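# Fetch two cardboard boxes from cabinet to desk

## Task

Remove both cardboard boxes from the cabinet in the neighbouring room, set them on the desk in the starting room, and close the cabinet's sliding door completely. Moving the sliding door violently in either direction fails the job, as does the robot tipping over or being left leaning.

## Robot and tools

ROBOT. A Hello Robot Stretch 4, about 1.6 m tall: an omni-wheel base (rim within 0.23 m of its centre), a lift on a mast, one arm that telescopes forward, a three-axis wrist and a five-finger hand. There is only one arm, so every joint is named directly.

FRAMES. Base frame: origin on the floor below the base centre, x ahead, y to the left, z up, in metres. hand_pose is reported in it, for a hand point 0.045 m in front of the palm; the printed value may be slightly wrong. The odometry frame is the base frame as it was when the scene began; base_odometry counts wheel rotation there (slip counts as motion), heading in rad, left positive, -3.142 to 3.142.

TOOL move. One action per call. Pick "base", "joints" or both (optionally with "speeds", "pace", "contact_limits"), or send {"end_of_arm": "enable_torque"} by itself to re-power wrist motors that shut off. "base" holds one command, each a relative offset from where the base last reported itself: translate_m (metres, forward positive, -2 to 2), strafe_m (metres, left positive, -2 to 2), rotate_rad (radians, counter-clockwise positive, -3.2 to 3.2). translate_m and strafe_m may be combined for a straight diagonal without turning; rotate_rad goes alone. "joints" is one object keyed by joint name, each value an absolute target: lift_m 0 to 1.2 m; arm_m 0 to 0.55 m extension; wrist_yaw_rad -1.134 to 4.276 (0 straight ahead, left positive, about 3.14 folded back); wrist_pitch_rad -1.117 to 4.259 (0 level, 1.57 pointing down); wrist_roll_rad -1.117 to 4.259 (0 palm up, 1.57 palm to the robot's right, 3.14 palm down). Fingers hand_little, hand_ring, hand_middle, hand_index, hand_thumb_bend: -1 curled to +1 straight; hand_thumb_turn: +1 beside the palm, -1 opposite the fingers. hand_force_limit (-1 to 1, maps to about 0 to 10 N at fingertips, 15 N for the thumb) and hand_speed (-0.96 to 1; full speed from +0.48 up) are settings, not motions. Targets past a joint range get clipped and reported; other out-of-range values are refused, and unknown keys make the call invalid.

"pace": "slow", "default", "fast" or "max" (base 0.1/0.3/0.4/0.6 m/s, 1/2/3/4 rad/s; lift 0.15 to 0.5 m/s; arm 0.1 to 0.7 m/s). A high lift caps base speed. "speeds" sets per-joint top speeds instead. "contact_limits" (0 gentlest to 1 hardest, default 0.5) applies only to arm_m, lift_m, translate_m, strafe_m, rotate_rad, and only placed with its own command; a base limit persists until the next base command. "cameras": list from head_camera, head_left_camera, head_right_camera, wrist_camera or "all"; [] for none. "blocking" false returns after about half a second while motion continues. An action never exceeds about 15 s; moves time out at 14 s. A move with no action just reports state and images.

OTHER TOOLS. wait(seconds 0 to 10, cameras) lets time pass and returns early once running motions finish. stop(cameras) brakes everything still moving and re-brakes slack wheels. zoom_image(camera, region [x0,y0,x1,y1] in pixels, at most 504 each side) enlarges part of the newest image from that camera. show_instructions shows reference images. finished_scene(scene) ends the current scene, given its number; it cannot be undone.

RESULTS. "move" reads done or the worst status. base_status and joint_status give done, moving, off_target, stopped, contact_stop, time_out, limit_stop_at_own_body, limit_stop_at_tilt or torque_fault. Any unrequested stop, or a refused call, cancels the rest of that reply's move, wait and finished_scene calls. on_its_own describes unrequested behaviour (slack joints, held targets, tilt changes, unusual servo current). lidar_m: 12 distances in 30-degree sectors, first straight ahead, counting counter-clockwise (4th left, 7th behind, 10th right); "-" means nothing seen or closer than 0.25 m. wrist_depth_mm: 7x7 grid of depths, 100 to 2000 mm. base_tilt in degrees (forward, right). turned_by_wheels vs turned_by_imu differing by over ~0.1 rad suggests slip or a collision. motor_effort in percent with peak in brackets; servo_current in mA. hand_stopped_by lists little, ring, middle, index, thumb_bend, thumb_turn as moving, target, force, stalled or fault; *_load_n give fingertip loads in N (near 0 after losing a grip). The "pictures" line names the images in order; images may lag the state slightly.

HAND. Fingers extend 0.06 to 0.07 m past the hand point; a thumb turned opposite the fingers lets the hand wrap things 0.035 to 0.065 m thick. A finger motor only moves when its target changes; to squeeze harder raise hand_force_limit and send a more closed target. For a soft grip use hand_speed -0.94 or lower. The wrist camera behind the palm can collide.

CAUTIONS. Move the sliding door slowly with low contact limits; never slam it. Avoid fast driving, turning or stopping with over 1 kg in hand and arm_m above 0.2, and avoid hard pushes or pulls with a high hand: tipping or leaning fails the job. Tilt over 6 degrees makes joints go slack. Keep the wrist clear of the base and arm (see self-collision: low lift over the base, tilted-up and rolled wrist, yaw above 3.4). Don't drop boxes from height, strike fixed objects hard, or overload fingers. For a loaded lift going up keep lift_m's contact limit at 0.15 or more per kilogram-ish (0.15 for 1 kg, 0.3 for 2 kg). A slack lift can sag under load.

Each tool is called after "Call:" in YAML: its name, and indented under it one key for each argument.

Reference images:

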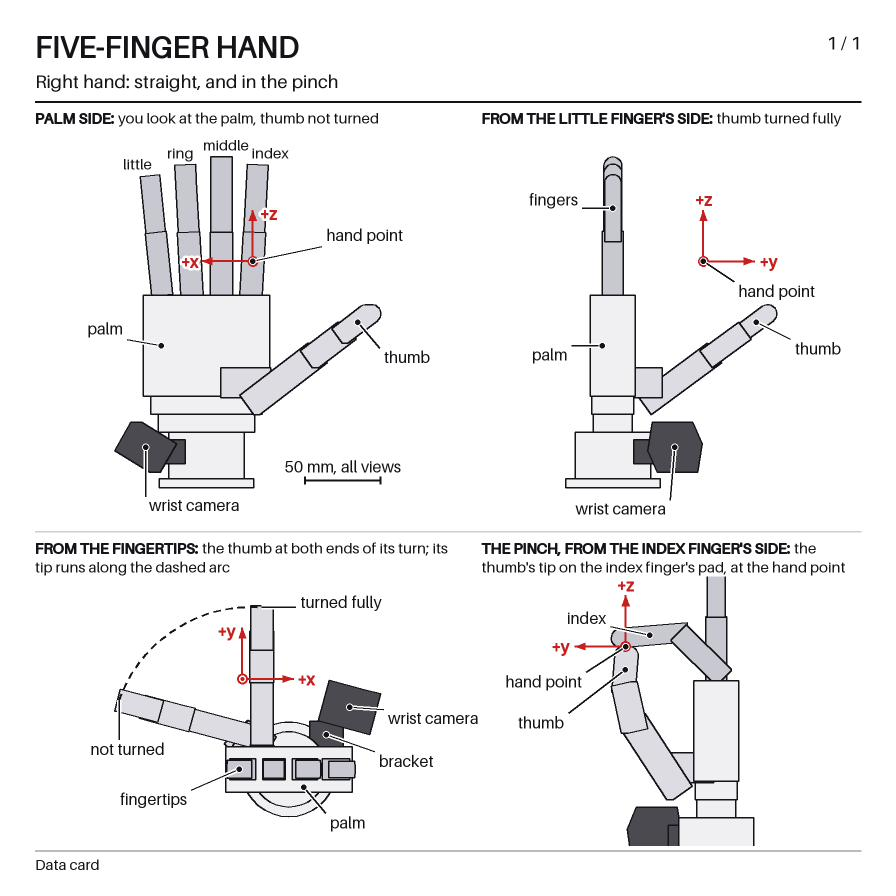

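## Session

Call:
move:
  cameras: ["all"]

Scene clock: 0.00 s.
base_odometry: x=+0.000 y=+0.000 heading=+0.000
turned_by_wheels: +0.000
turned_by_imu: +0.000
base_tilt: forward=+0.4 right=+0.7
lidar_m: 1.00 1.16 1.99 2.00 1.09 0.99 1.00 0.71 0.62 0.60 0.75 0.99
base_status: not commanded
joint_positions: lift_m=+0.174 arm_m=+0.000 wrist_yaw_rad=+3.218 wrist_pitch_rad=+0.005 wrist_roll_rad=+0.000 hand_little=+1.000 hand_ring=+1.000 hand_middle=+1.000 hand_index=+1.000 hand_thumb_turn=+1.000 hand_thumb_bend=+1.000 hand_force_limit=+0.000 hand_speed=-0.800
joint_status: not commanded
measured_speeds: all 0
hand_stopped_by: target,target,target,target,target,target
little_load_n: 0.0
ring_load_n: 0.0
middle_load_n: 0.0
index_load_n: -0.5
thumb_bend_load_n: 0.0
thumb_turn_load_n: 0.0
motor_effort: lift_m=+21 arm_m=-4 wheel_0=+0 wheel_1=+0 wheel_2=+0
servo_current: wrist_yaw_rad=33 wrist_pitch_rad=33 wrist_roll_rad=39
hand_pose: x=-0.0591 y=+0.1011 z=+0.4110 quat_wxyz=(-0.517, -0.520, +0.482, +0.480) (m; base frame)
wrist_depth_mm: - 135 135 - - - 854 / - 111 135 - - - 854 / - - 136 - - - 854 / - 135 160 - - - 866 / 191 138 - - - - - / 208 1366 166 181 - - - / 206 1060 117 - - - -
pictures: head_camera, head_left_camera, head_right_camera, wrist_camera
camera_calibration:
wrist_camera: T_world_to_cam=[[-0.0806793, 0.99558, -0.0480775, -0.0620151], [0.00485622, -0.0478415, -0.998843, 0.412278], [-0.996728, -0.0808194, -0.000974935, 0.102757], [0, 0, 0, 1]] pos_world=[0.0954152, 0.0897698, 0.40892]

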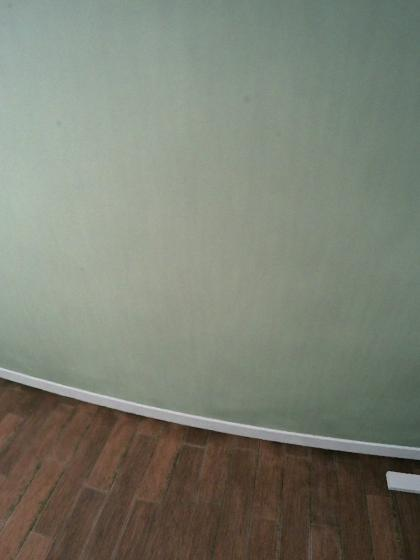

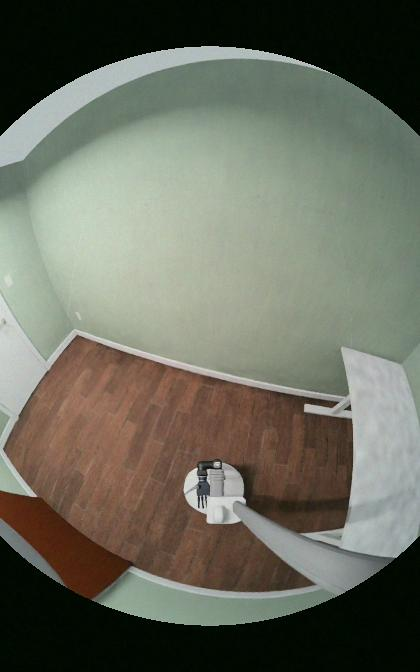

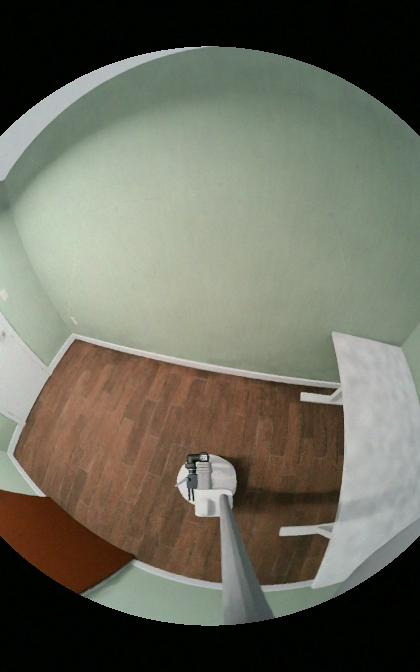

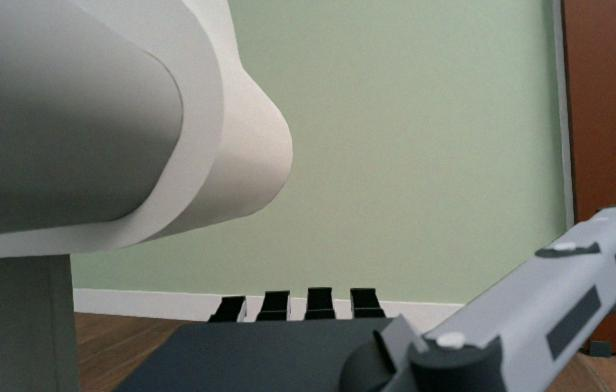

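Call:
move:
  base: {"rotate_rad": 2.84}
  joints: {"lift_m": 0.75, "arm_m": 0.03}
  cameras: ["head_camera","head_left_camera","head_right_camera"]

Scene clock: 3.90 s.
move: done
base_odometry: x=+0.000 y=+0.000 heading=+2.840
turned_by_wheels: +2.840
turned_by_imu: +2.878
base_tilt: forward=+0.3 right=+0.8
lidar_m: 0.98 1.02 0.64 0.60 0.65 0.89 1.00 1.03 1.34 2.25 1.38 1.01
base_status: done
joint_positions: lift_m=+0.750 arm_m=+0.030 wrist_yaw_rad=+3.218 wrist_pitch_rad=+0.005 wrist_roll_rad=+0.000 hand_little=+1.000 hand_ring=+1.000 hand_middle=+1.000 hand_index=+1.000 hand_thumb_turn=+1.000 hand_thumb_bend=+1.000 hand_force_limit=+0.000 hand_speed=-0.800
joint_status: all done
measured_speeds: all 0
hand_stopped_by: target,target,target,target,target,target
little_load_n: 0.0
ring_load_n: 0.0
middle_load_n: 0.0
index_load_n: 0.0
thumb_bend_load_n: 0.0
thumb_turn_load_n: 0.0
motor_effort: lift_m=+24(29) arm_m=+5(8) wheel_0=+1(10) wheel_1=+1(7) wheel_2=-1(7)
servo_current: wrist_yaw_rad=33(65) wrist_pitch_rad=52(65) wrist_roll_rad=33(59)
hand_pose: x=-0.0293 y=+0.1011 z=+0.9871 quat_wxyz=(-0.517, -0.520, +0.482, +0.480) (m; base frame)
wrist_depth_mm: - 166 220 - - - - / - 115 165 - - - - / - - 166 - - - - / - 142 176 - - - - / 223 169 - - - - - / 228 - 165 181 - - - / 217 - 117 - - - -
pictures: head_camera, head_left_camera, head_right_camera

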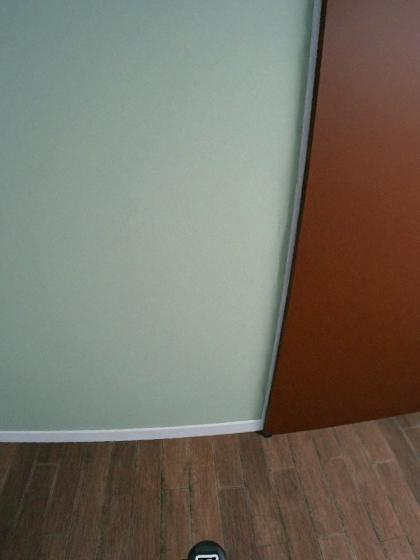

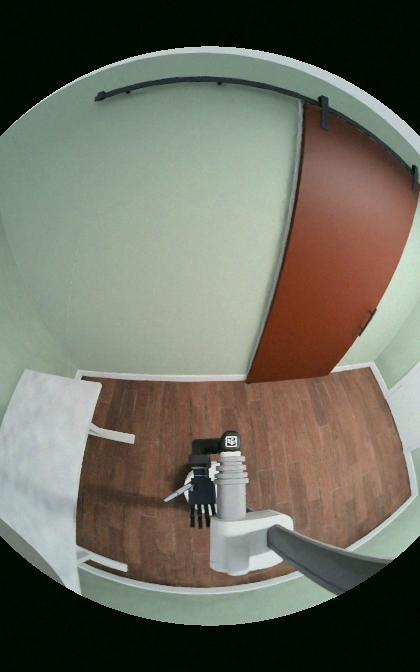

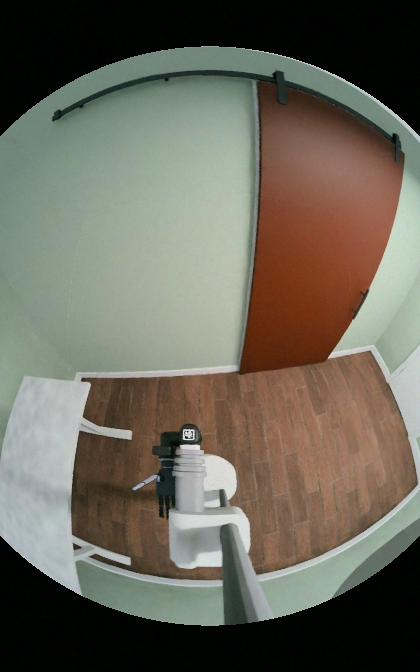

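Call:
move:
  base: {"strafe_m": -1.2}
  joints: {"wrist_yaw_rad": 3.14, "wrist_pitch_rad": 1.57, "wrist_roll_rad": 0.0, "hand_thumb_turn": -1.0}
  cameras: ["head_camera","head_left_camera","head_right_camera"]

Scene clock: 12.17 s.
move: done
base_odometry: x=+0.356 y=+1.146 heading=+2.840
turned_by_wheels: +0.000
turned_by_imu: -0.007
base_tilt: forward=+0.3 right=+0.7
lidar_m: 0.93 1.02 1.40 1.82 1.44 1.00 0.93 0.96 1.17 1.04 1.11 1.12
base_status: done
joint_positions: lift_m=+0.750 arm_m=+0.030 wrist_yaw_rad=+3.142 wrist_pitch_rad=+1.569 wrist_roll_rad=+0.000 hand_little=+1.000 hand_ring=+1.000 hand_middle=+1.000 hand_index=+1.000 hand_thumb_turn=-1.000 hand_thumb_bend=+1.000 hand_force_limit=+0.000 hand_speed=-0.800
joint_status: all done
measured_speeds: all 0
hand_stopped_by: target,target,target,target,target,target
little_load_n: 0.0
ring_load_n: 0.0
middle_load_n: -0.5
index_load_n: 0.0
thumb_bend_load_n: 0.0
thumb_turn_load_n: 0.0
motor_effort: lift_m=+23(24) arm_m=+5(6) wheel_0=-1(10) wheel_1=+0(8) wheel_2=-1(5)
servo_current: wrist_yaw_rad=46(65) wrist_pitch_rad=26(78) wrist_roll_rad=46(72)
hand_pose: x=+0.1401 y=+0.1182 z=+0.7067 quat_wxyz=(-0.001, -0.707, +0.707, +0.001) (m; base frame)
wrist_depth_mm: 878 480 654 661 866 842 854 / 878 878 661 654 - 854 854 / 866 878 661 654 - 866 866 / 891 891 654 654 - 854 854 / 878 878 891 866 - 854 842 / 891 878 866 183 - - 854 / 878 878 117 - - - 842
pictures: head_camera, head_left_camera, head_right_camera

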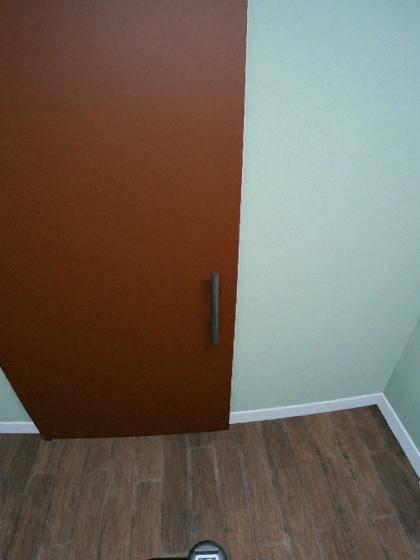

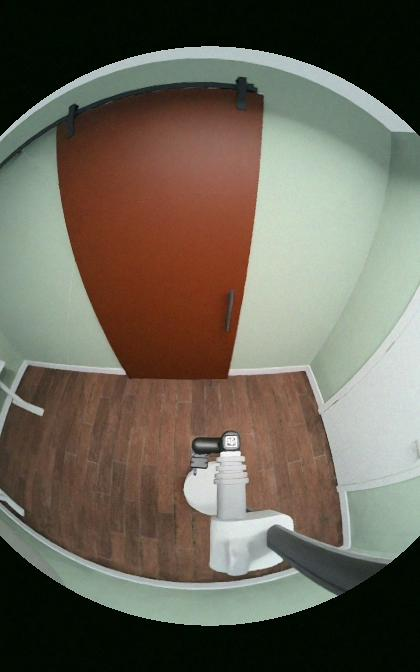

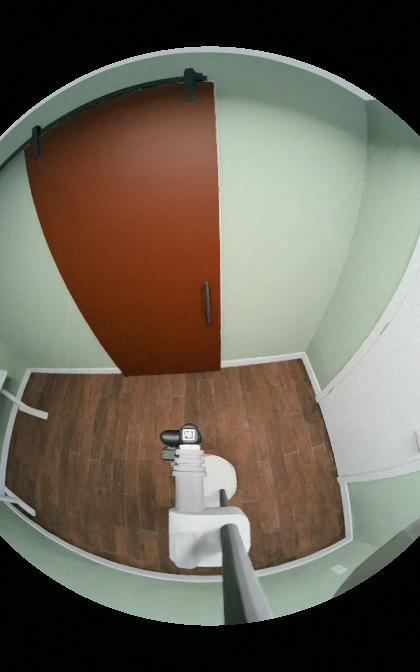

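Call:
move:
  base: {"rotate_rad": 0.168}
  joints: {"lift_m": 0.84, "arm_m": 0.05}

Call:
move:
  base: {"translate_m": 0.564, "strafe_m": -0.368}
  cameras: ["head_camera","head_left_camera","head_right_camera"]

Scene clock: 16.30 s.
move: done
base_odometry: x=+0.356 y=+1.146 heading=+3.008
turned_by_wheels: +0.168
turned_by_imu: +0.169
base_tilt: forward=+0.3 right=+0.8
lidar_m: 0.95 1.07 1.70 1.82 1.23 0.95 0.94 1.00 1.04 1.03 1.18 1.02
base_status: done
joint_positions: lift_m=+0.840 arm_m=+0.050 wrist_yaw_rad=+3.142 wrist_pitch_rad=+1.569 wrist_roll_rad=+0.000 hand_little=+1.000 hand_ring=+1.000 hand_middle=+1.000 hand_index=+1.000 hand_thumb_turn=-1.000 hand_thumb_bend=+1.000 hand_force_limit=+0.000 hand_speed=-0.800
joint_status: all done
measured_speeds: all 0
hand_stopped_by: target,target,target,target,target,target
little_load_n: 0.0
ring_load_n: 0.0
middle_load_n: 0.0
index_load_n: 0.0
thumb_bend_load_n: 0.0
thumb_turn_load_n: 0.0
motor_effort: lift_m=+24(27) arm_m=+6(7) wheel_0=+1(7) wheel_1=+0(5) wheel_2=-1(5)
servo_current: wrist_yaw_rad=46(72) wrist_pitch_rad=46(52) wrist_roll_rad=59(59)
hand_pose: x=+0.1601 y=+0.1182 z=+0.7966 quat_wxyz=(-0.001, -0.707, +0.707, +0.001) (m; base frame)
wrist_depth_mm: 1008 976 946 976 946 960 931 / 991 976 - - - 946 946 / 960 960 - - - 960 931 / 976 976 976 - - 931 946 / 976 976 976 976 - 946 946 / 976 976 976 183 - - 946 / 976 976 117 - - - 946
pictures: none

Scene clock: 19.90 s.
move: done
base_odometry: x=-0.153 y=+1.586 heading=+3.008
turned_by_wheels: +0.000
turned_by_imu: -0.002
base_tilt: forward=+0.3 right=+0.8
lidar_m: 0.42 0.37 0.64 2.11 1.99 1.58 1.54 1.00 0.79 0.76 0.57 0.44
base_status: done
joint_positions: lift_m=+0.840 arm_m=+0.050 wrist_yaw_rad=+3.142 wrist_pitch_rad=+1.569 wrist_roll_rad=+0.000 hand_little=+1.000 hand_ring=+1.000 hand_middle=+1.000 hand_index=+1.000 hand_thumb_turn=-1.000 hand_thumb_bend=+1.000 hand_force_limit=+0.000 hand_speed=-0.800
joint_status: not commanded
measured_speeds: all 0
hand_stopped_by: target,target,target,target,target,target
little_load_n: 0.0
ring_load_n: 0.0
middle_load_n: 0.0
index_load_n: 0.0
thumb_bend_load_n: 0.0
thumb_turn_load_n: 0.0
motor_effort: lift_m=+23(24) arm_m=+5(6) wheel_0=+0(11) wheel_1=-2(4) wheel_2=+1(9)
servo_current: wrist_yaw_rad=39(59) wrist_pitch_rad=33(65) wrist_roll_rad=46(59)
hand_pose: x=+0.1601 y=+0.1182 z=+0.7967 quat_wxyz=(-0.001, -0.707, +0.707, +0.001) (m; base frame)
wrist_depth_mm: 976 539 960 960 931 960 931 / 991 976 - - - 946 931 / 991 976 - - - 946 946 / 991 960 960 - - 946 946 / 976 960 960 976 - 976 931 / 991 976 960 182 - - 931 / - - 117 - - - 634
pictures: head_camera, head_left_camera, head_right_camera

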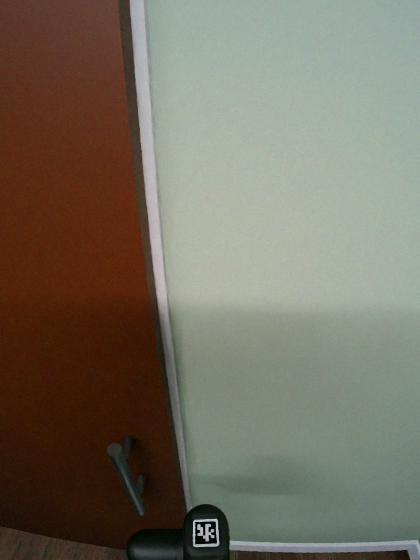

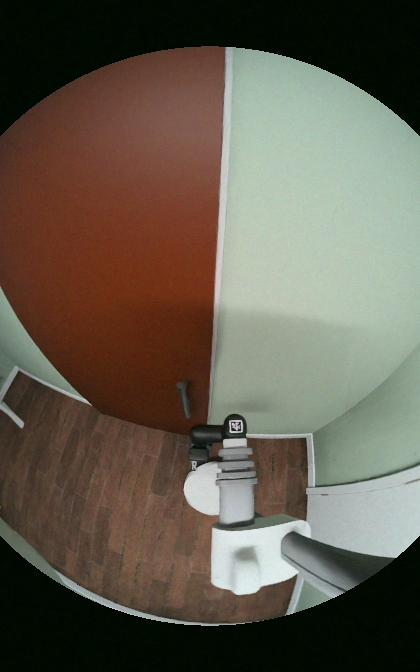

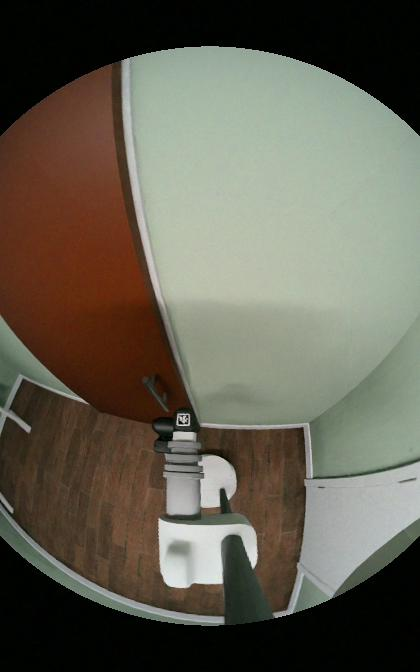

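Call:
move:
  joints: {"lift_m": 0.75, "arm_m": 0.06}

Call:
move:
  base: {"translate_m": 0.13, "strafe_m": -0.017}
  pace: "slow"
  cameras: ["head_camera","head_left_camera","head_right_camera"]

Scene clock: 23.97 s.
move: done
base_odometry: x=-0.153 y=+1.586 heading=+3.008
turned_by_wheels: +0.000
turned_by_imu: -0.002
base_tilt: forward=+0.3 right=+0.7
lidar_m: 0.41 0.38 0.67 2.11 1.99 1.57 1.53 1.00 0.79 0.75 0.55 0.45
base_status: not commanded
joint_positions: lift_m=+0.750 arm_m=+0.060 wrist_yaw_rad=+3.142 wrist_pitch_rad=+1.569 wrist_roll_rad=+0.000 hand_little=+1.000 hand_ring=+1.000 hand_middle=+1.000 hand_index=+1.000 hand_thumb_turn=-1.000 hand_thumb_bend=+1.000 hand_force_limit=+0.000 hand_speed=-0.800
joint_status: all done
measured_speeds: all 0
hand_stopped_by: target,target,target,target,target,target
little_load_n: 0.0
ring_load_n: 0.0
middle_load_n: 0.0
index_load_n: 0.0
thumb_bend_load_n: 0.0
thumb_turn_load_n: 0.0
motor_effort: lift_m=+18(24) arm_m=+6(7) wheel_0=+0(1) wheel_1=-3(3) wheel_2=+1(1)
servo_current: wrist_yaw_rad=46(65) wrist_pitch_rad=26(59) wrist_roll_rad=52(59)
hand_pose: x=+0.1701 y=+0.1182 z=+0.7071 quat_wxyz=(-0.001, -0.707, +0.707, +0.001) (m; base frame)
wrist_depth_mm: 878 878 654 661 866 854 854 / 878 866 654 654 - 866 854 / 891 878 661 661 - 842 854 / 891 878 654 661 - 866 866 / 878 891 878 866 - 854 854 / 891 878 878 183 - - 854 / - - 117 - - - 609
pictures: none

Scene clock: 26.57 s.
move: done
base_odometry: x=-0.280 y=+1.620 heading=+3.008
turned_by_wheels: +0.000
turned_by_imu: -0.001
base_tilt: forward=+0.3 right=+0.8
lidar_m: 0.27 0.26 0.43 2.13 2.17 1.70 1.68 0.99 0.77 0.77 0.41 0.32
base_status: done
joint_positions: lift_m=+0.750 arm_m=+0.060 wrist_yaw_rad=+3.142 wrist_pitch_rad=+1.569 wrist_roll_rad=+0.000 hand_little=+1.000 hand_ring=+1.000 hand_middle=+1.000 hand_index=+1.000 hand_thumb_turn=-1.000 hand_thumb_bend=+1.000 hand_force_limit=+0.000 hand_speed=-0.800
joint_status: not commanded
measured_speeds: all 0
hand_stopped_by: target,target,target,target,target,target
little_load_n: 0.0
ring_load_n: 0.0
middle_load_n: 0.0
index_load_n: 0.0
thumb_bend_load_n: 0.0
thumb_turn_load_n: 0.0
motor_effort: lift_m=+18(18) arm_m=+5(6) wheel_0=+2(7) wheel_1=-1(4) wheel_2=-1(6)
servo_current: wrist_yaw_rad=39(65) wrist_pitch_rad=33(52) wrist_roll_rad=46(52)
hand_pose: x=+0.1701 y=+0.1182 z=+0.7071 quat_wxyz=(-0.001, -0.707, +0.707, +0.001) (m; base frame)
wrist_depth_mm: 891 878 654 654 878 854 854 / 891 878 654 654 - 854 842 / 866 891 654 654 - 866 854 / 891 866 661 647 - 866 842 / 878 878 866 866 - 854 854 / - - 165 182 - 484 445 / - - 117 - - - 128
pictures: head_camera, head_left_camera, head_right_camera

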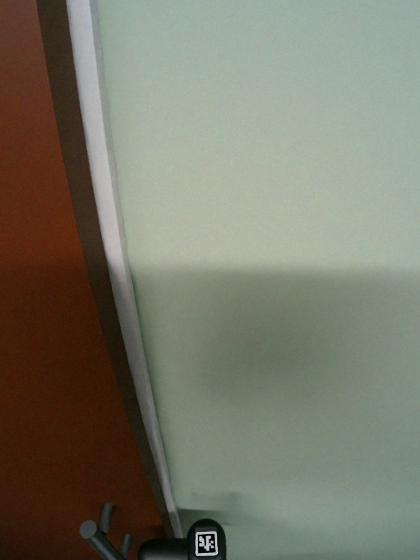

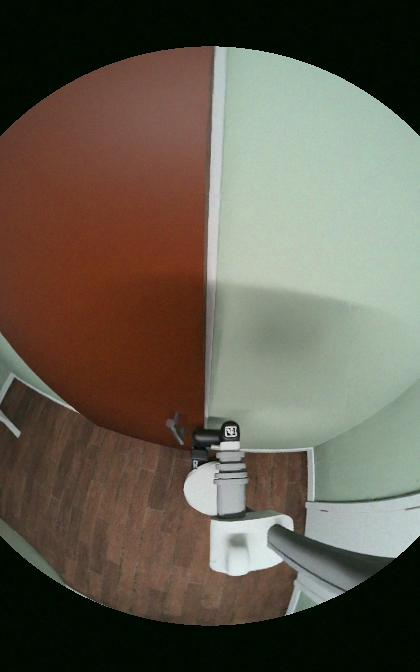

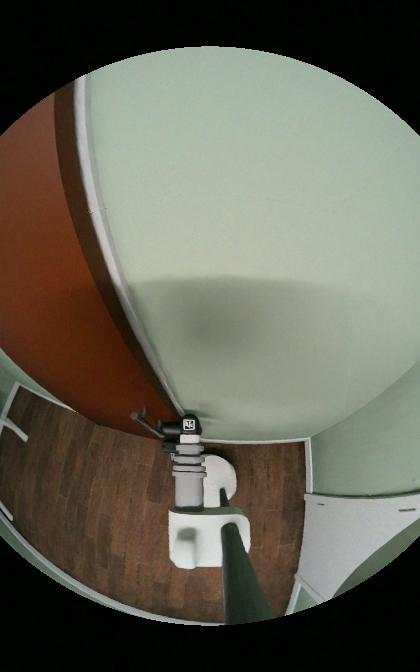

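Call:
zoom_image:
  camera: "head_left_camera"
  region: [140, 390, 240, 490]

Call:
zoom_image:
  camera: "head_right_camera"
  region: [110, 380, 210, 480]

Scaled by 5.040 from the camera's 420x672 image, which has a finer 600x960 frame.

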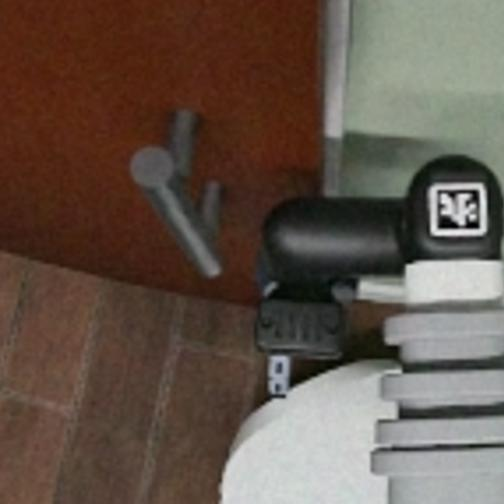

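Scaled by 5.040 from the camera's 420x672 image, which has a finer 600x960 frame.

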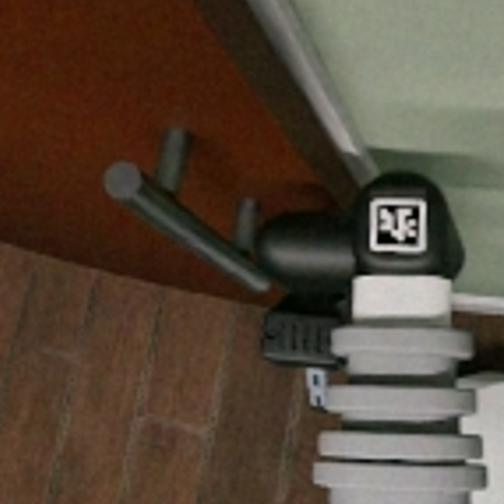

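Call:
move:
  base: {"strafe_m": 0.1}
  pace: "slow"
  contact_limits: {"strafe_m": 0.7}
  cameras: ["head_left_camera"]

Scene clock: 29.83 s.
move: done
base_odometry: x=-0.293 y=+1.521 heading=+3.007
turned_by_wheels: -0.001
turned_by_imu: -0.054
base_tilt: forward=+0.4 right=+0.8
lidar_m: 0.27 0.25 0.43 1.68 2.17 1.71 1.67 1.16 0.87 0.86 0.45 0.32
base_status: done
joint_positions: lift_m=+0.750 arm_m=+0.060 wrist_yaw_rad=+3.142 wrist_pitch_rad=+1.566 wrist_roll_rad=+0.000 hand_little=+1.000 hand_ring=+1.000 hand_middle=+1.000 hand_index=+1.000 hand_thumb_turn=-1.000 hand_thumb_bend=+1.000 hand_force_limit=+0.000 hand_speed=-0.800
joint_status: not commanded
measured_speeds: all 0
hand_stopped_by: target,target,target,target,target,target
little_load_n: 0.0
ring_load_n: 0.0
middle_load_n: 0.0
index_load_n: 0.0
thumb_bend_load_n: 0.0
thumb_turn_load_n: 0.0
motor_effort: lift_m=+18(18) arm_m=+5(6) wheel_0=-14(25) wheel_1=+5(8) wheel_2=-7(16)
servo_current: wrist_yaw_rad=26(59) wrist_pitch_rad=72(72) wrist_roll_rad=39(59)
contact_limits: strafe_m 0.7
hand_pose: x=+0.1695 y=+0.1182 z=+0.7073 quat_wxyz=(-0.002, -0.707, +0.707, +0.002) (m; base frame)
wrist_depth_mm: 904 878 603 661 866 866 854 / 891 878 654 654 - 854 854 / 878 891 661 654 - 842 842 / 904 891 661 647 - 854 842 / 891 891 866 866 - 854 842 / - - 165 183 - 452 459 / - - 117 - - - 309
pictures: head_left_camera

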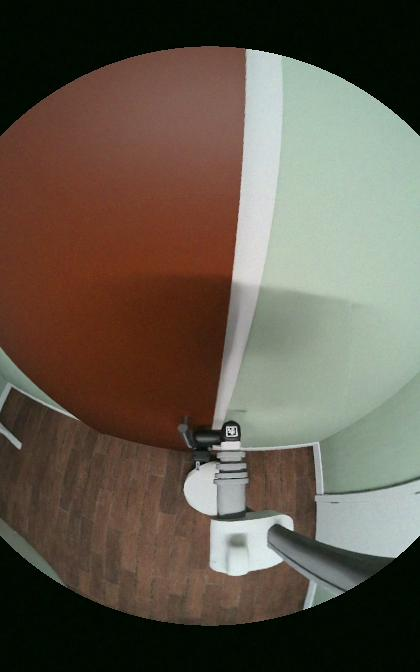

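Call:
move:
  base: {"rotate_rad": 0.06}
  pace: "slow"

Call:
move:
  base: {"strafe_m": 0.12, "translate_m": -0.01}
  pace: "slow"
  contact_limits: {"strafe_m": 0.7}
  cameras: ["head_left_camera"]

Scene clock: 31.00 s.
move: done
base_odometry: x=-0.293 y=+1.521 heading=+3.065
turned_by_wheels: +0.059
turned_by_imu: +0.056
base_tilt: forward=+0.3 right=+0.7
lidar_m: 0.27 0.25 0.45 2.04 2.15 1.70 1.67 1.12 0.86 0.87 0.40 0.30
base_status: done
joint_positions: lift_m=+0.750 arm_m=+0.060 wrist_yaw_rad=+3.142 wrist_pitch_rad=+1.568 wrist_roll_rad=+0.000 hand_little=+1.000 hand_ring=+1.000 hand_middle=+1.000 hand_index=+1.000 hand_thumb_turn=-1.000 hand_thumb_bend=+1.000 hand_force_limit=+0.000 hand_speed=-0.800
joint_status: not commanded
measured_speeds: all 0
hand_stopped_by: target,target,target,target,target,target
little_load_n: 0.0
ring_load_n: 0.0
middle_load_n: 0.0
index_load_n: 0.0
thumb_bend_load_n: 0.0
thumb_turn_load_n: 0.0
motor_effort: lift_m=+18(18) arm_m=+6(6) wheel_0=-10(22) wheel_1=+1(2) wheel_2=-7(11)
servo_current: wrist_yaw_rad=33(65) wrist_pitch_rad=33(59) wrist_roll_rad=33(59)
hand_pose: x=+0.1699 y=+0.1182 z=+0.7072 quat_wxyz=(-0.001, -0.707, +0.707, +0.001) (m; base frame)
wrist_depth_mm: 891 891 668 654 866 854 842 / 891 878 654 661 - 854 854 / 891 891 661 661 - 842 854 / 891 878 654 647 - 854 854 / 891 891 866 866 - 842 842 / - - 164 184 - 452 462 / - - 117 - - - 312
pictures: none

Scene clock: 33.40 s.
move: done
base_odometry: x=-0.293 y=+1.402 heading=+3.063
turned_by_wheels: -0.002
turned_by_imu: -0.024
base_tilt: forward=+0.4 right=+0.7
lidar_m: 0.28 0.26 0.46 1.93 2.12 1.69 1.65 1.24 0.98 0.97 0.44 0.31
base_status: done
joint_positions: lift_m=+0.750 arm_m=+0.060 wrist_yaw_rad=+3.134 wrist_pitch_rad=+1.577 wrist_roll_rad=+0.001 hand_little=+1.000 hand_ring=+1.000 hand_middle=+1.000 hand_index=+1.000 hand_thumb_turn=-1.000 hand_thumb_bend=+1.000 hand_force_limit=+0.000 hand_speed=-0.800
joint_status: not commanded
measured_speeds: all 0
hand_stopped_by: target,target,target,target,target,target
little_load_n: 0.0
ring_load_n: 0.0
middle_load_n: 0.0
index_load_n: 0.0
thumb_bend_load_n: 0.0
thumb_turn_load_n: 0.0
motor_effort: lift_m=+18(18) arm_m=-4(6) wheel_0=-23(25) wheel_1=+0(8) wheel_2=-4(10)
servo_current: wrist_yaw_rad=39(65) wrist_pitch_rad=46(65) wrist_roll_rad=33(52)
contact_limits: strafe_m 0.7
hand_pose: x=+0.1730 y=+0.1187 z=+0.7066 quat_wxyz=(+0.002, -0.704, +0.710, -0.002) (m; base frame)
wrist_depth_mm: 878 866 654 654 866 854 831 / 878 891 654 647 - 831 842 / 904 878 654 654 - 842 842 / 878 878 654 661 - 854 842 / 904 891 891 878 - 741 723 / - - 189 183 - 397 392 / - - 117 - - - 267
pictures: head_left_camera

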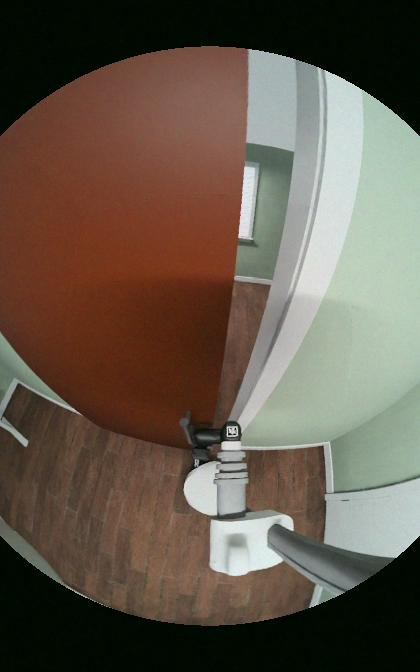

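Call:
move:
  base: {"rotate_rad": 0.03}
  pace: "slow"

Call:
move:
  base: {"strafe_m": 0.15, "translate_m": -0.01}
  pace: "slow"
  contact_limits: {"strafe_m": 0.7}
  cameras: ["head_left_camera"]

Scene clock: 35.03 s.
move: contact_stop
base_odometry: x=-0.301 y=+1.418 heading=+3.013
turned_by_wheels: -0.050
turned_by_imu: -0.052
base_tilt: forward=+0.4 right=+0.7
lidar_m: 0.27 0.26 0.43 1.59 2.08 1.71 1.67 1.28 0.98 0.94 0.45 0.32
base_status: rotate_rad contact_stop (by the wheels' count: -0.050 of +0.030)
joint_positions: lift_m=+0.750 arm_m=+0.060 wrist_yaw_rad=+3.137 wrist_pitch_rad=+1.572 wrist_roll_rad=+0.002 hand_little=+1.000 hand_ring=+1.000 hand_middle=+1.000 hand_index=+1.000 hand_thumb_turn=-1.000 hand_thumb_bend=+1.000 hand_force_limit=+0.000 hand_speed=-0.800
joint_status: not commanded
measured_speeds: all 0
hand_stopped_by: target,target,target,target,target,target
little_load_n: 0.0
ring_load_n: 0.0
middle_load_n: 0.0
index_load_n: 0.0
thumb_bend_load_n: 0.0
thumb_turn_load_n: 0.0
on_its_own: the wheels are slack since a contact_stop
motor_effort: lift_m=+19(19) arm_m=-4(4) wheel_0=+0(28) wheel_1=+0(5) wheel_2=+0(10)
servo_current: wrist_yaw_rad=33(78) wrist_pitch_rad=46(72) wrist_roll_rad=33(52)
hand_pose: x=+0.1715 y=+0.1186 z=+0.7069 quat_wxyz=(+0.000, -0.705, +0.709, +0.000) (m; base frame)
wrist_depth_mm: 891 878 654 654 866 866 854 / 891 854 654 661 - 866 842 / 878 878 654 654 - 866 854 / 878 878 647 647 - 842 866 / 878 878 878 854 - 699 676 / - - 189 183 - 404 394 / - - 117 - - - -
pictures: none

not run: a stop that you did not command came earlier in this reply.

Call:
move:
  base: {"rotate_rad": 0.07}
  pace: "slow"
  contact_limits: {"rotate_rad": 0.8}

Call:
move:
  base: {"strafe_m": 0.15, "translate_m": -0.012}
  pace: "slow"
  contact_limits: {"strafe_m": 0.7}
  cameras: ["head_left_camera"]

Scene clock: 36.17 s.
move: done
base_odometry: x=-0.301 y=+1.419 heading=+3.083
turned_by_wheels: +0.070
turned_by_imu: +0.070
base_tilt: forward=+0.3 right=+0.8
lidar_m: 0.27 0.26 0.45 1.94 2.13 1.70 1.67 1.24 0.96 0.93 0.42 0.32
base_status: done
joint_positions: lift_m=+0.750 arm_m=+0.060 wrist_yaw_rad=+3.137 wrist_pitch_rad=+1.572 wrist_roll_rad=+0.002 hand_little=+1.000 hand_ring=+1.000 hand_middle=+1.000 hand_index=+1.000 hand_thumb_turn=-1.000 hand_thumb_bend=+1.000 hand_force_limit=+0.000 hand_speed=-0.800
joint_status: not commanded
measured_speeds: all 0
hand_stopped_by: target,target,target,target,target,target
little_load_n: 0.0
ring_load_n: 0.0
middle_load_n: 0.0
index_load_n: 0.0
thumb_bend_load_n: 0.0
thumb_turn_load_n: 0.0
motor_effort: lift_m=+19(19) arm_m=-4(4) wheel_0=-1(6) wheel_1=-1(5) wheel_2=-2(4)
servo_current: wrist_yaw_rad=59(59) wrist_pitch_rad=33(46) wrist_roll_rad=52(52)
contact_limits: rotate_rad 0.8
hand_pose: x=+0.1715 y=+0.1186 z=+0.7069 quat_wxyz=(+0.000, -0.705, +0.709, +0.000) (m; base frame)
wrist_depth_mm: 904 878 661 654 866 854 854 / 891 866 661 654 - 866 854 / 891 878 654 654 - 854 854 / 891 891 661 654 - 854 842 / 878 891 866 866 - 866 854 / - - 189 183 - 492 455 / - - 117 - - - 314
pictures: none

Scene clock: 38.87 s.
move: done
base_odometry: x=-0.298 y=+1.269 heading=+3.082
turned_by_wheels: -0.001
turned_by_imu: -0.143
base_tilt: forward=+0.4 right=+0.9
lidar_m: 0.25 0.25 0.38 1.00 1.93 1.76 1.67 1.60 1.09 1.05 0.47 0.34
base_status: done
joint_positions: lift_m=+0.750 arm_m=+0.060 wrist_yaw_rad=+3.141 wrist_pitch_rad=+1.570 wrist_roll_rad=+0.000 hand_little=+1.000 hand_ring=+1.000 hand_middle=+1.000 hand_index=+1.000 hand_thumb_turn=-1.000 hand_thumb_bend=+1.000 hand_force_limit=+0.000 hand_speed=-0.800
joint_status: not commanded
measured_speeds: all 0
hand_stopped_by: target,target,target,target,target,target
little_load_n: 0.5
ring_load_n: 0.0
middle_load_n: 0.0
index_load_n: 0.0
thumb_bend_load_n: 0.0
thumb_turn_load_n: 0.0
motor_effort: lift_m=+19(19) arm_m=+4(4) wheel_0=-16(26) wheel_1=+4(10) wheel_2=-4(16)
servo_current: wrist_yaw_rad=26(65) wrist_pitch_rad=39(59) wrist_roll_rad=39(59)
contact_limits: strafe_m 0.7
hand_pose: x=+0.1707 y=+0.1183 z=+0.7070 quat_wxyz=(+0.000, -0.707, +0.707, +0.000) (m; base frame)
wrist_depth_mm: 891 878 661 647 854 854 854 / 891 904 661 647 - 866 842 / 878 891 654 654 - 842 842 / 904 878 661 661 - 842 842 / 891 891 878 878 - 609 585 / - - 187 183 - - 349 / - - 117 - - - -
pictures: head_left_camera

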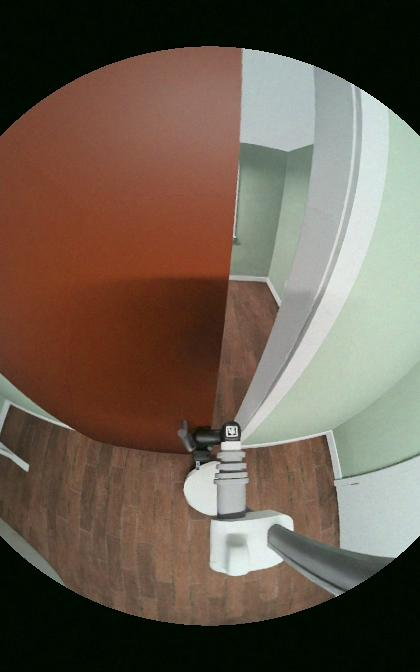

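Call:
move:
  base: {"translate_m": -0.02, "strafe_m": -0.015}
  pace: "slow"
  contact_limits: {"translate_m": 0.8}

Call:
move:
  base: {"rotate_rad": 0.15}
  pace: "slow"
  contact_limits: {"rotate_rad": 0.8}
  cameras: ["head_left_camera", "head_right_camera"]

Scene clock: 40.43 s.
move: done
base_odometry: x=-0.277 y=+1.282 heading=+3.082
turned_by_wheels: +0.000
turned_by_imu: -0.001
base_tilt: forward=+0.3 right=+0.7
lidar_m: 0.28 0.25 0.40 1.06 1.93 1.73 1.65 1.57 1.10 1.03 0.50 0.34
base_status: done
joint_positions: lift_m=+0.750 arm_m=+0.060 wrist_yaw_rad=+3.141 wrist_pitch_rad=+1.570 wrist_roll_rad=+0.000 hand_little=+1.000 hand_ring=+1.000 hand_middle=+1.000 hand_index=+1.000 hand_thumb_turn=-1.000 hand_thumb_bend=+1.000 hand_force_limit=+0.000 hand_speed=-0.800
joint_status: not commanded
measured_speeds: all 0
hand_stopped_by: target,target,target,target,target,target
little_load_n: 0.0
ring_load_n: 0.0
middle_load_n: 0.0
index_load_n: 0.0
thumb_bend_load_n: 0.0
thumb_turn_load_n: 0.0
motor_effort: lift_m=+19(19) arm_m=+4(4) wheel_0=-1(15) wheel_1=-2(7) wheel_2=+1(4)
servo_current: wrist_yaw_rad=52(65) wrist_pitch_rad=26(59) wrist_roll_rad=39(52)
contact_limits: translate_m 0.8
hand_pose: x=+0.1707 y=+0.1183 z=+0.7070 quat_wxyz=(+0.000, -0.707, +0.707, +0.000) (m; base frame)
wrist_depth_mm: 891 878 661 654 842 842 854 / 878 878 654 654 - 854 842 / 891 878 654 654 - 866 854 / 891 866 654 654 - 854 831 / 866 878 854 854 - 654 609 / 891 - 187 183 - 370 351 / - - 117 - - - -
pictures: none

Scene clock: 41.50 s.
move: done
base_odometry: x=-0.277 y=+1.283 heading=-3.054
turned_by_wheels: +0.148
turned_by_imu: +0.137
base_tilt: forward=+0.3 right=+0.7
lidar_m: 0.28 0.25 0.47 1.84 2.02 1.68 1.66 1.32 1.06 0.95 0.45 0.35
base_status: done
joint_positions: lift_m=+0.750 arm_m=+0.060 wrist_yaw_rad=+3.135 wrist_pitch_rad=+1.576 wrist_roll_rad=+0.001 hand_little=+1.000 hand_ring=+1.000 hand_middle=+1.000 hand_index=+1.000 hand_thumb_turn=-1.000 hand_thumb_bend=+1.000 hand_force_limit=+0.000 hand_speed=-0.800
joint_status: not commanded
measured_speeds: all 0
hand_stopped_by: target,target,target,target,target,target
little_load_n: 0.0
ring_load_n: 0.0
middle_load_n: 0.0
index_load_n: 0.0
thumb_bend_load_n: 0.0
thumb_turn_load_n: -0.5
motor_effort: lift_m=+19(19) arm_m=-4(4) wheel_0=-20(25) wheel_1=-3(5) wheel_2=-5(11)
servo_current: wrist_yaw_rad=52(59) wrist_pitch_rad=59(59) wrist_roll_rad=39(46)
contact_limits: rotate_rad 0.8
hand_pose: x=+0.1727 y=+0.1187 z=+0.7066 quat_wxyz=(+0.002, -0.704, +0.710, -0.002) (m; base frame)
wrist_depth_mm: 891 878 647 647 854 854 854 / 891 878 647 647 - 842 842 / 891 891 654 654 - 854 831 / 878 904 654 647 - 842 842 / 878 878 866 866 - 820 820 / - - 188 183 - 462 421 / - - 117 - - - 281
pictures: head_left_camera, head_right_camera

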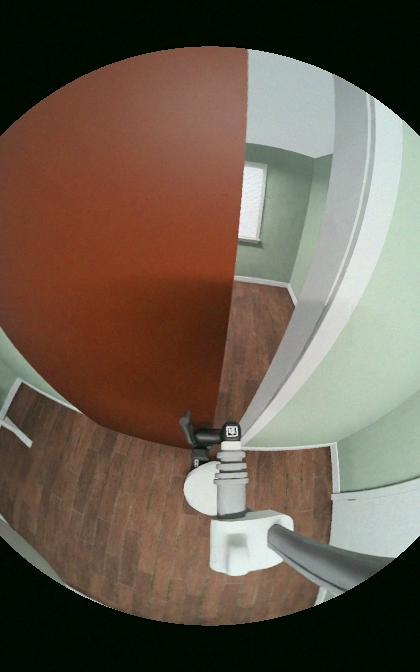

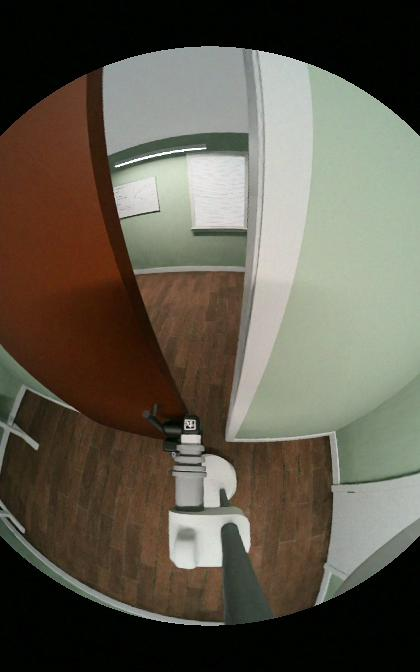

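Call:
move:
  base: {"strafe_m": 0.1, "translate_m": -0.015}
  pace: "slow"
  contact_limits: {"strafe_m": 0.7}

Call:
move:
  base: {"rotate_rad": 0.05}
  pace: "slow"
  contact_limits: {"rotate_rad": 0.9}

Scene clock: 44.00 s.
move: done
base_odometry: x=-0.253 y=+1.184 heading=-3.054
turned_by_wheels: +0.000
turned_by_imu: -0.006
base_tilt: forward=+0.3 right=+0.7
lidar_m: 0.29 0.32 0.52 1.76 1.87 1.66 1.63 1.48 1.15 1.03 0.48 0.41
base_status: done
joint_positions: lift_m=+0.750 arm_m=+0.060 wrist_yaw_rad=+3.143 wrist_pitch_rad=+1.569 wrist_roll_rad=+0.002 hand_little=+1.000 hand_ring=+1.000 hand_middle=+1.000 hand_index=+1.000 hand_thumb_turn=-1.000 hand_thumb_bend=+1.000 hand_force_limit=+0.000 hand_speed=-0.800
joint_status: not commanded
measured_speeds: all 0
hand_stopped_by: target,target,target,target,target,target
little_load_n: 0.0
ring_load_n: 0.0
middle_load_n: 0.0
index_load_n: 0.0
thumb_bend_load_n: 0.0
thumb_turn_load_n: 0.0
motor_effort: lift_m=+19(19) arm_m=+5(6) wheel_0=-2(28) wheel_1=+0(13) wheel_2=+2(12)
servo_current: wrist_yaw_rad=39(65) wrist_pitch_rad=33(65) wrist_roll_rad=46(59)
contact_limits: strafe_m 0.7
hand_pose: x=+0.1701 y=+0.1183 z=+0.7070 quat_wxyz=(-0.001, -0.707, +0.708, +0.001) (m; base frame)
wrist_depth_mm: 878 878 654 654 866 854 854 / 878 878 654 654 - 866 842 / 878 878 647 654 - 854 854 / 891 866 654 647 - 842 842 / 878 866 878 866 - 854 854 / - - 866 183 - 634 654 / - - 117 - - - 413
pictures: none

Scene clock: 44.73 s.
move: done
base_odometry: x=-0.253 y=+1.184 heading=-3.004
turned_by_wheels: +0.050
turned_by_imu: +0.050
base_tilt: forward=+0.4 right=+0.7
lidar_m: 0.29 0.32 0.54 1.76 1.94 1.65 1.63 1.38 1.15 0.94 0.45 0.41
base_status: done
joint_positions: lift_m=+0.750 arm_m=+0.060 wrist_yaw_rad=+3.143 wrist_pitch_rad=+1.569 wrist_roll_rad=+0.002 hand_little=+1.000 hand_ring=+1.000 hand_middle=+1.000 hand_index=+1.000 hand_thumb_turn=-1.000 hand_thumb_bend=+1.000 hand_force_limit=+0.000 hand_speed=-0.800
joint_status: not commanded
measured_speeds: all 0
hand_stopped_by: target,target,target,target,target,target
little_load_n: 0.0
ring_load_n: 0.0
middle_load_n: 0.0
index_load_n: 0.0
thumb_bend_load_n: 0.0
thumb_turn_load_n: 0.0
motor_effort: lift_m=+19(19) arm_m=+5(6) wheel_0=+0(7) wheel_1=-1(5) wheel_2=-2(4)
servo_current: wrist_yaw_rad=46(52) wrist_pitch_rad=52(59) wrist_roll_rad=46(52)
contact_limits: rotate_rad 0.9
hand_pose: x=+0.1701 y=+0.1183 z=+0.7070 quat_wxyz=(-0.001, -0.707, +0.708, +0.001) (m; base frame)
wrist_depth_mm: 891 891 647 654 866 854 842 / 878 878 654 654 - 854 854 / 878 878 654 654 - 866 854 / 878 891 661 654 - 866 854 / 891 891 866 866 - 854 842 / - 854 866 183 - 750 788 / - 707 117 - - - 469
pictures: none

Call:
move:
  cameras: ["head_left_camera", "head_right_camera","head_camera"]

Call:
zoom_image:
  camera: "head_left_camera"
  region: [140, 390, 240, 490]

Call:
zoom_image:
  camera: "head_right_camera"
  region: [110, 380, 210, 480]

Scene clock: 45.03 s.
base_odometry: x=-0.253 y=+1.184 heading=-3.004
turned_by_wheels: +0.000
turned_by_imu: +0.000
base_tilt: forward=+0.3 right=+0.8
lidar_m: 0.28 0.32 0.51 1.76 1.94 1.66 1.63 1.40 1.14 0.92 0.45 0.38
base_status: done
joint_positions: lift_m=+0.750 arm_m=+0.060 wrist_yaw_rad=+3.143 wrist_pitch_rad=+1.569 wrist_roll_rad=+0.002 hand_little=+1.000 hand_ring=+1.000 hand_middle=+1.000 hand_index=+1.000 hand_thumb_turn=-1.000 hand_thumb_bend=+1.000 hand_force_limit=+0.000 hand_speed=-0.800
joint_status: not commanded
measured_speeds: all 0
hand_stopped_by: target,target,target,target,target,target
little_load_n: 0.0
ring_load_n: 0.0
middle_load_n: 0.0
index_load_n: 0.0
thumb_bend_load_n: 0.0
thumb_turn_load_n: 0.5
motor_effort: lift_m=+19(19) arm_m=+5(6) wheel_0=+0(7) wheel_1=+0(5) wheel_2=-2(4)
servo_current: wrist_yaw_rad=26(52) wrist_pitch_rad=46(59) wrist_roll_rad=33(52)
contact_limits: rotate_rad 0.9
hand_pose: x=+0.1701 y=+0.1183 z=+0.7070 quat_wxyz=(-0.001, -0.707, +0.708, +0.001) (m; base frame)
wrist_depth_mm: 891 891 654 654 854 842 866 / 878 866 654 654 - 842 842 / 891 878 654 654 - 866 854 / 891 878 654 654 - 854 866 / 866 891 878 878 - 866 854 / - 854 878 183 - 750 798 / - 707 117 - - - 473
pictures: head_camera, head_left_camera, head_right_camera

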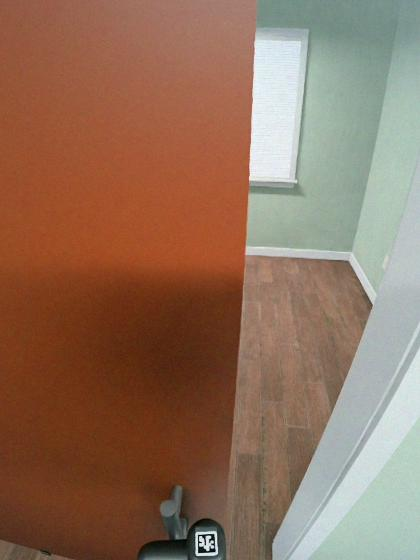

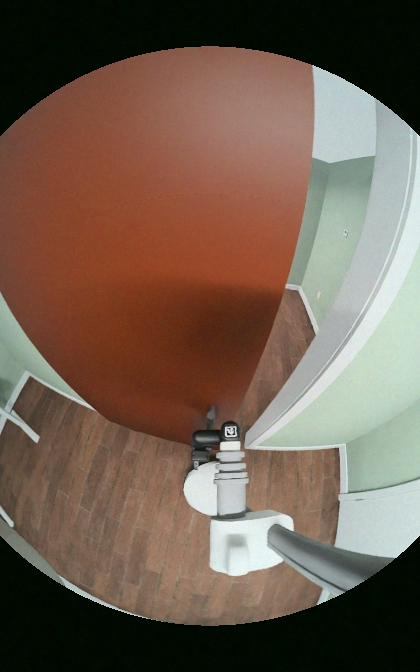

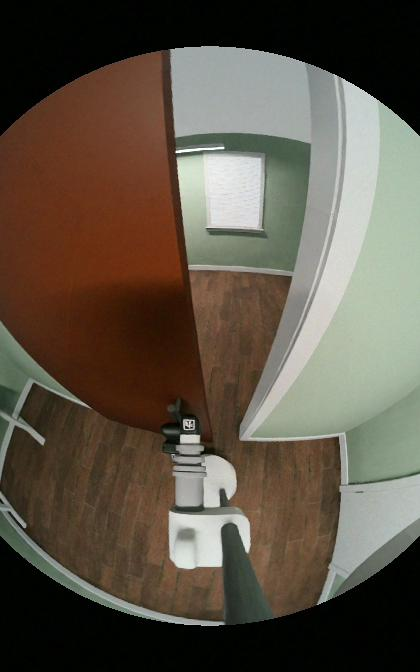

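Scaled by 5.040 from the camera's 420x672 image, which has a finer 600x960 frame.

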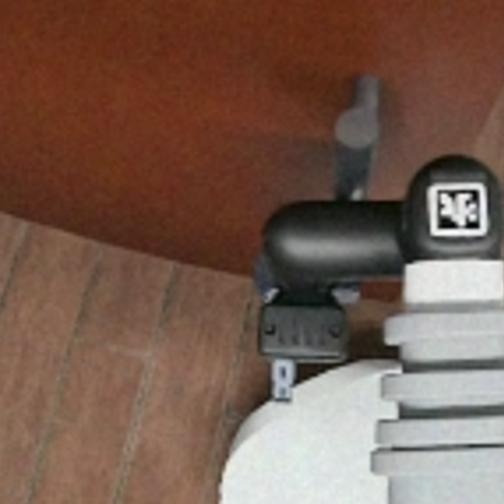

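Scaled by 5.040 from the camera's 420x672 image, which has a finer 600x960 frame.

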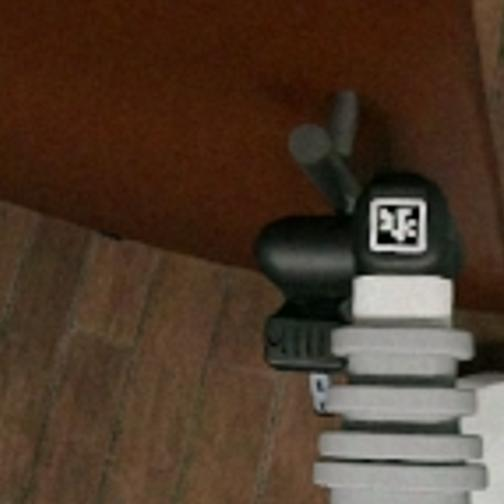

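Call:
move:
  base: {"translate_m": -0.014, "strafe_m": -0.095}
  pace: "slow"

Call:
move:
  base: {"translate_m": 0.049, "strafe_m": -0.007}
  pace: "slow"

Call:
move:
  base: {"strafe_m": 0.1}
  pace: "slow"
  contact_limits: {"strafe_m": 0.7}
  cameras: ["head_left_camera"]

Scene clock: 48.00 s.
move: done
base_odometry: x=-0.253 y=+1.280 heading=-3.004
turned_by_wheels: +0.000
turned_by_imu: -0.002
base_tilt: forward=+0.4 right=+0.7
lidar_m: 0.33 0.31 0.53 1.88 2.05 1.64 1.62 1.28 1.04 0.93 0.44 0.37
base_status: done
joint_positions: lift_m=+0.750 arm_m=+0.060 wrist_yaw_rad=+3.143 wrist_pitch_rad=+1.569 wrist_roll_rad=+0.002 hand_little=+1.000 hand_ring=+1.000 hand_middle=+1.000 hand_index=+1.000 hand_thumb_turn=-1.000 hand_thumb_bend=+1.000 hand_force_limit=+0.000 hand_speed=-0.800
joint_status: not commanded
measured_speeds: all 0
hand_stopped_by: target,target,target,target,target,target
little_load_n: 0.0
ring_load_n: 0.0
middle_load_n: 0.0
index_load_n: 0.0
thumb_bend_load_n: 0.0
thumb_turn_load_n: 0.0
motor_effort: lift_m=+19(19) arm_m=+5(6) wheel_0=+0(7) wheel_1=+1(6) wheel_2=+0(6)
servo_current: wrist_yaw_rad=26(65) wrist_pitch_rad=52(59) wrist_roll_rad=39(59)
hand_pose: x=+0.1701 y=+0.1183 z=+0.7070 quat_wxyz=(-0.001, -0.707, +0.708, +0.001) (m; base frame)
wrist_depth_mm: 891 866 661 647 854 866 854 / 891 891 647 654 - 854 866 / 891 878 661 647 - 842 866 / 878 866 661 647 - 866 854 / 878 878 878 878 - 854 842 / - - 798 183 - 732 798 / - - 117 - - - 469
pictures: none

Scene clock: 49.70 s.
move: done
base_odometry: x=-0.302 y=+1.281 heading=-3.004
turned_by_wheels: +0.000
turned_by_imu: -0.001
base_tilt: forward=+0.3 right=+0.7
lidar_m: 0.27 0.27 0.45 1.85 2.08 1.70 1.68 1.29 1.04 0.79 0.39 0.30
base_status: done
joint_positions: lift_m=+0.750 arm_m=+0.060 wrist_yaw_rad=+3.143 wrist_pitch_rad=+1.569 wrist_roll_rad=+0.002 hand_little=+1.000 hand_ring=+1.000 hand_middle=+1.000 hand_index=+1.000 hand_thumb_turn=-1.000 hand_thumb_bend=+1.000 hand_force_limit=+0.000 hand_speed=-0.800
joint_status: not commanded
measured_speeds: all 0
hand_stopped_by: target,target,target,target,target,target
little_load_n: 0.0
ring_load_n: 0.0
middle_load_n: 0.0
index_load_n: 0.0
thumb_bend_load_n: 0.0
thumb_turn_load_n: 0.0
motor_effort: lift_m=+19(19) arm_m=+6(6) wheel_0=+1(5) wheel_1=-1(4) wheel_2=-1(6)
servo_current: wrist_yaw_rad=33(72) wrist_pitch_rad=46(65) wrist_roll_rad=59(59)
hand_pose: x=+0.1701 y=+0.1183 z=+0.7070 quat_wxyz=(-0.001, -0.707, +0.708, +0.001) (m; base frame)
wrist_depth_mm: 891 891 654 654 866 842 842 / 878 878 661 654 - 842 854 / 891 866 661 654 - 854 854 / 878 891 654 661 - 866 854 / 878 878 878 866 - 854 854 / - - 809 183 - 512 549 / - - 117 - - - 353
pictures: none

Scene clock: 51.83 s.
move: done
base_odometry: x=-0.288 y=+1.182 heading=-3.005
turned_by_wheels: -0.001
turned_by_imu: -0.073
base_tilt: forward=+0.3 right=+0.8
lidar_m: 0.25 0.25 0.41 1.79 1.90 1.73 1.69 1.47 1.12 0.97 0.41 0.34
base_status: done
joint_positions: lift_m=+0.750 arm_m=+0.060 wrist_yaw_rad=+3.143 wrist_pitch_rad=+1.568 wrist_roll_rad=+0.001 hand_little=+1.000 hand_ring=+1.000 hand_middle=+1.000 hand_index=+1.000 hand_thumb_turn=-1.000 hand_thumb_bend=+1.000 hand_force_limit=+0.000 hand_speed=-0.800
joint_status: not commanded
measured_speeds: all 0
hand_stopped_by: target,target,target,target,target,target
little_load_n: 0.0
ring_load_n: 0.0
middle_load_n: 0.0
index_load_n: 0.0
thumb_bend_load_n: 0.0
thumb_turn_load_n: 0.0
motor_effort: lift_m=+19(19) arm_m=+5(6) wheel_0=-13(24) wheel_1=+4(10) wheel_2=-5(18)
servo_current: wrist_yaw_rad=46(65) wrist_pitch_rad=33(65) wrist_roll_rad=39(65)
contact_limits: strafe_m 0.7
hand_pose: x=+0.1700 y=+0.1182 z=+0.7071 quat_wxyz=(-0.001, -0.707, +0.707, +0.001) (m; base frame)
wrist_depth_mm: 904 891 654 647 854 854 854 / 891 878 661 661 - 854 842 / 891 878 654 654 - 854 842 / 904 891 661 654 - 854 842 / 891 904 866 866 - 842 842 / - - 866 182 - 452 424 / - - 117 - - - -
pictures: head_left_camera

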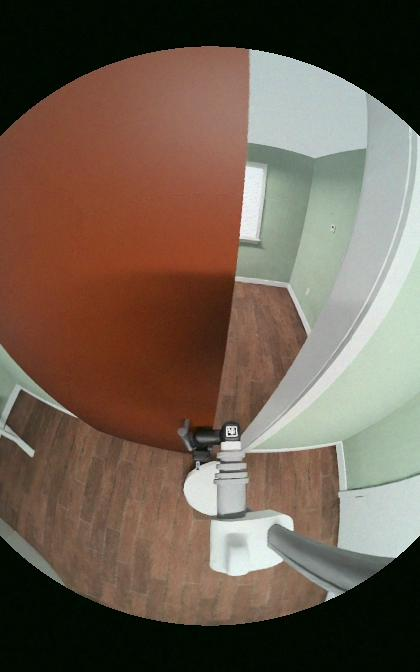

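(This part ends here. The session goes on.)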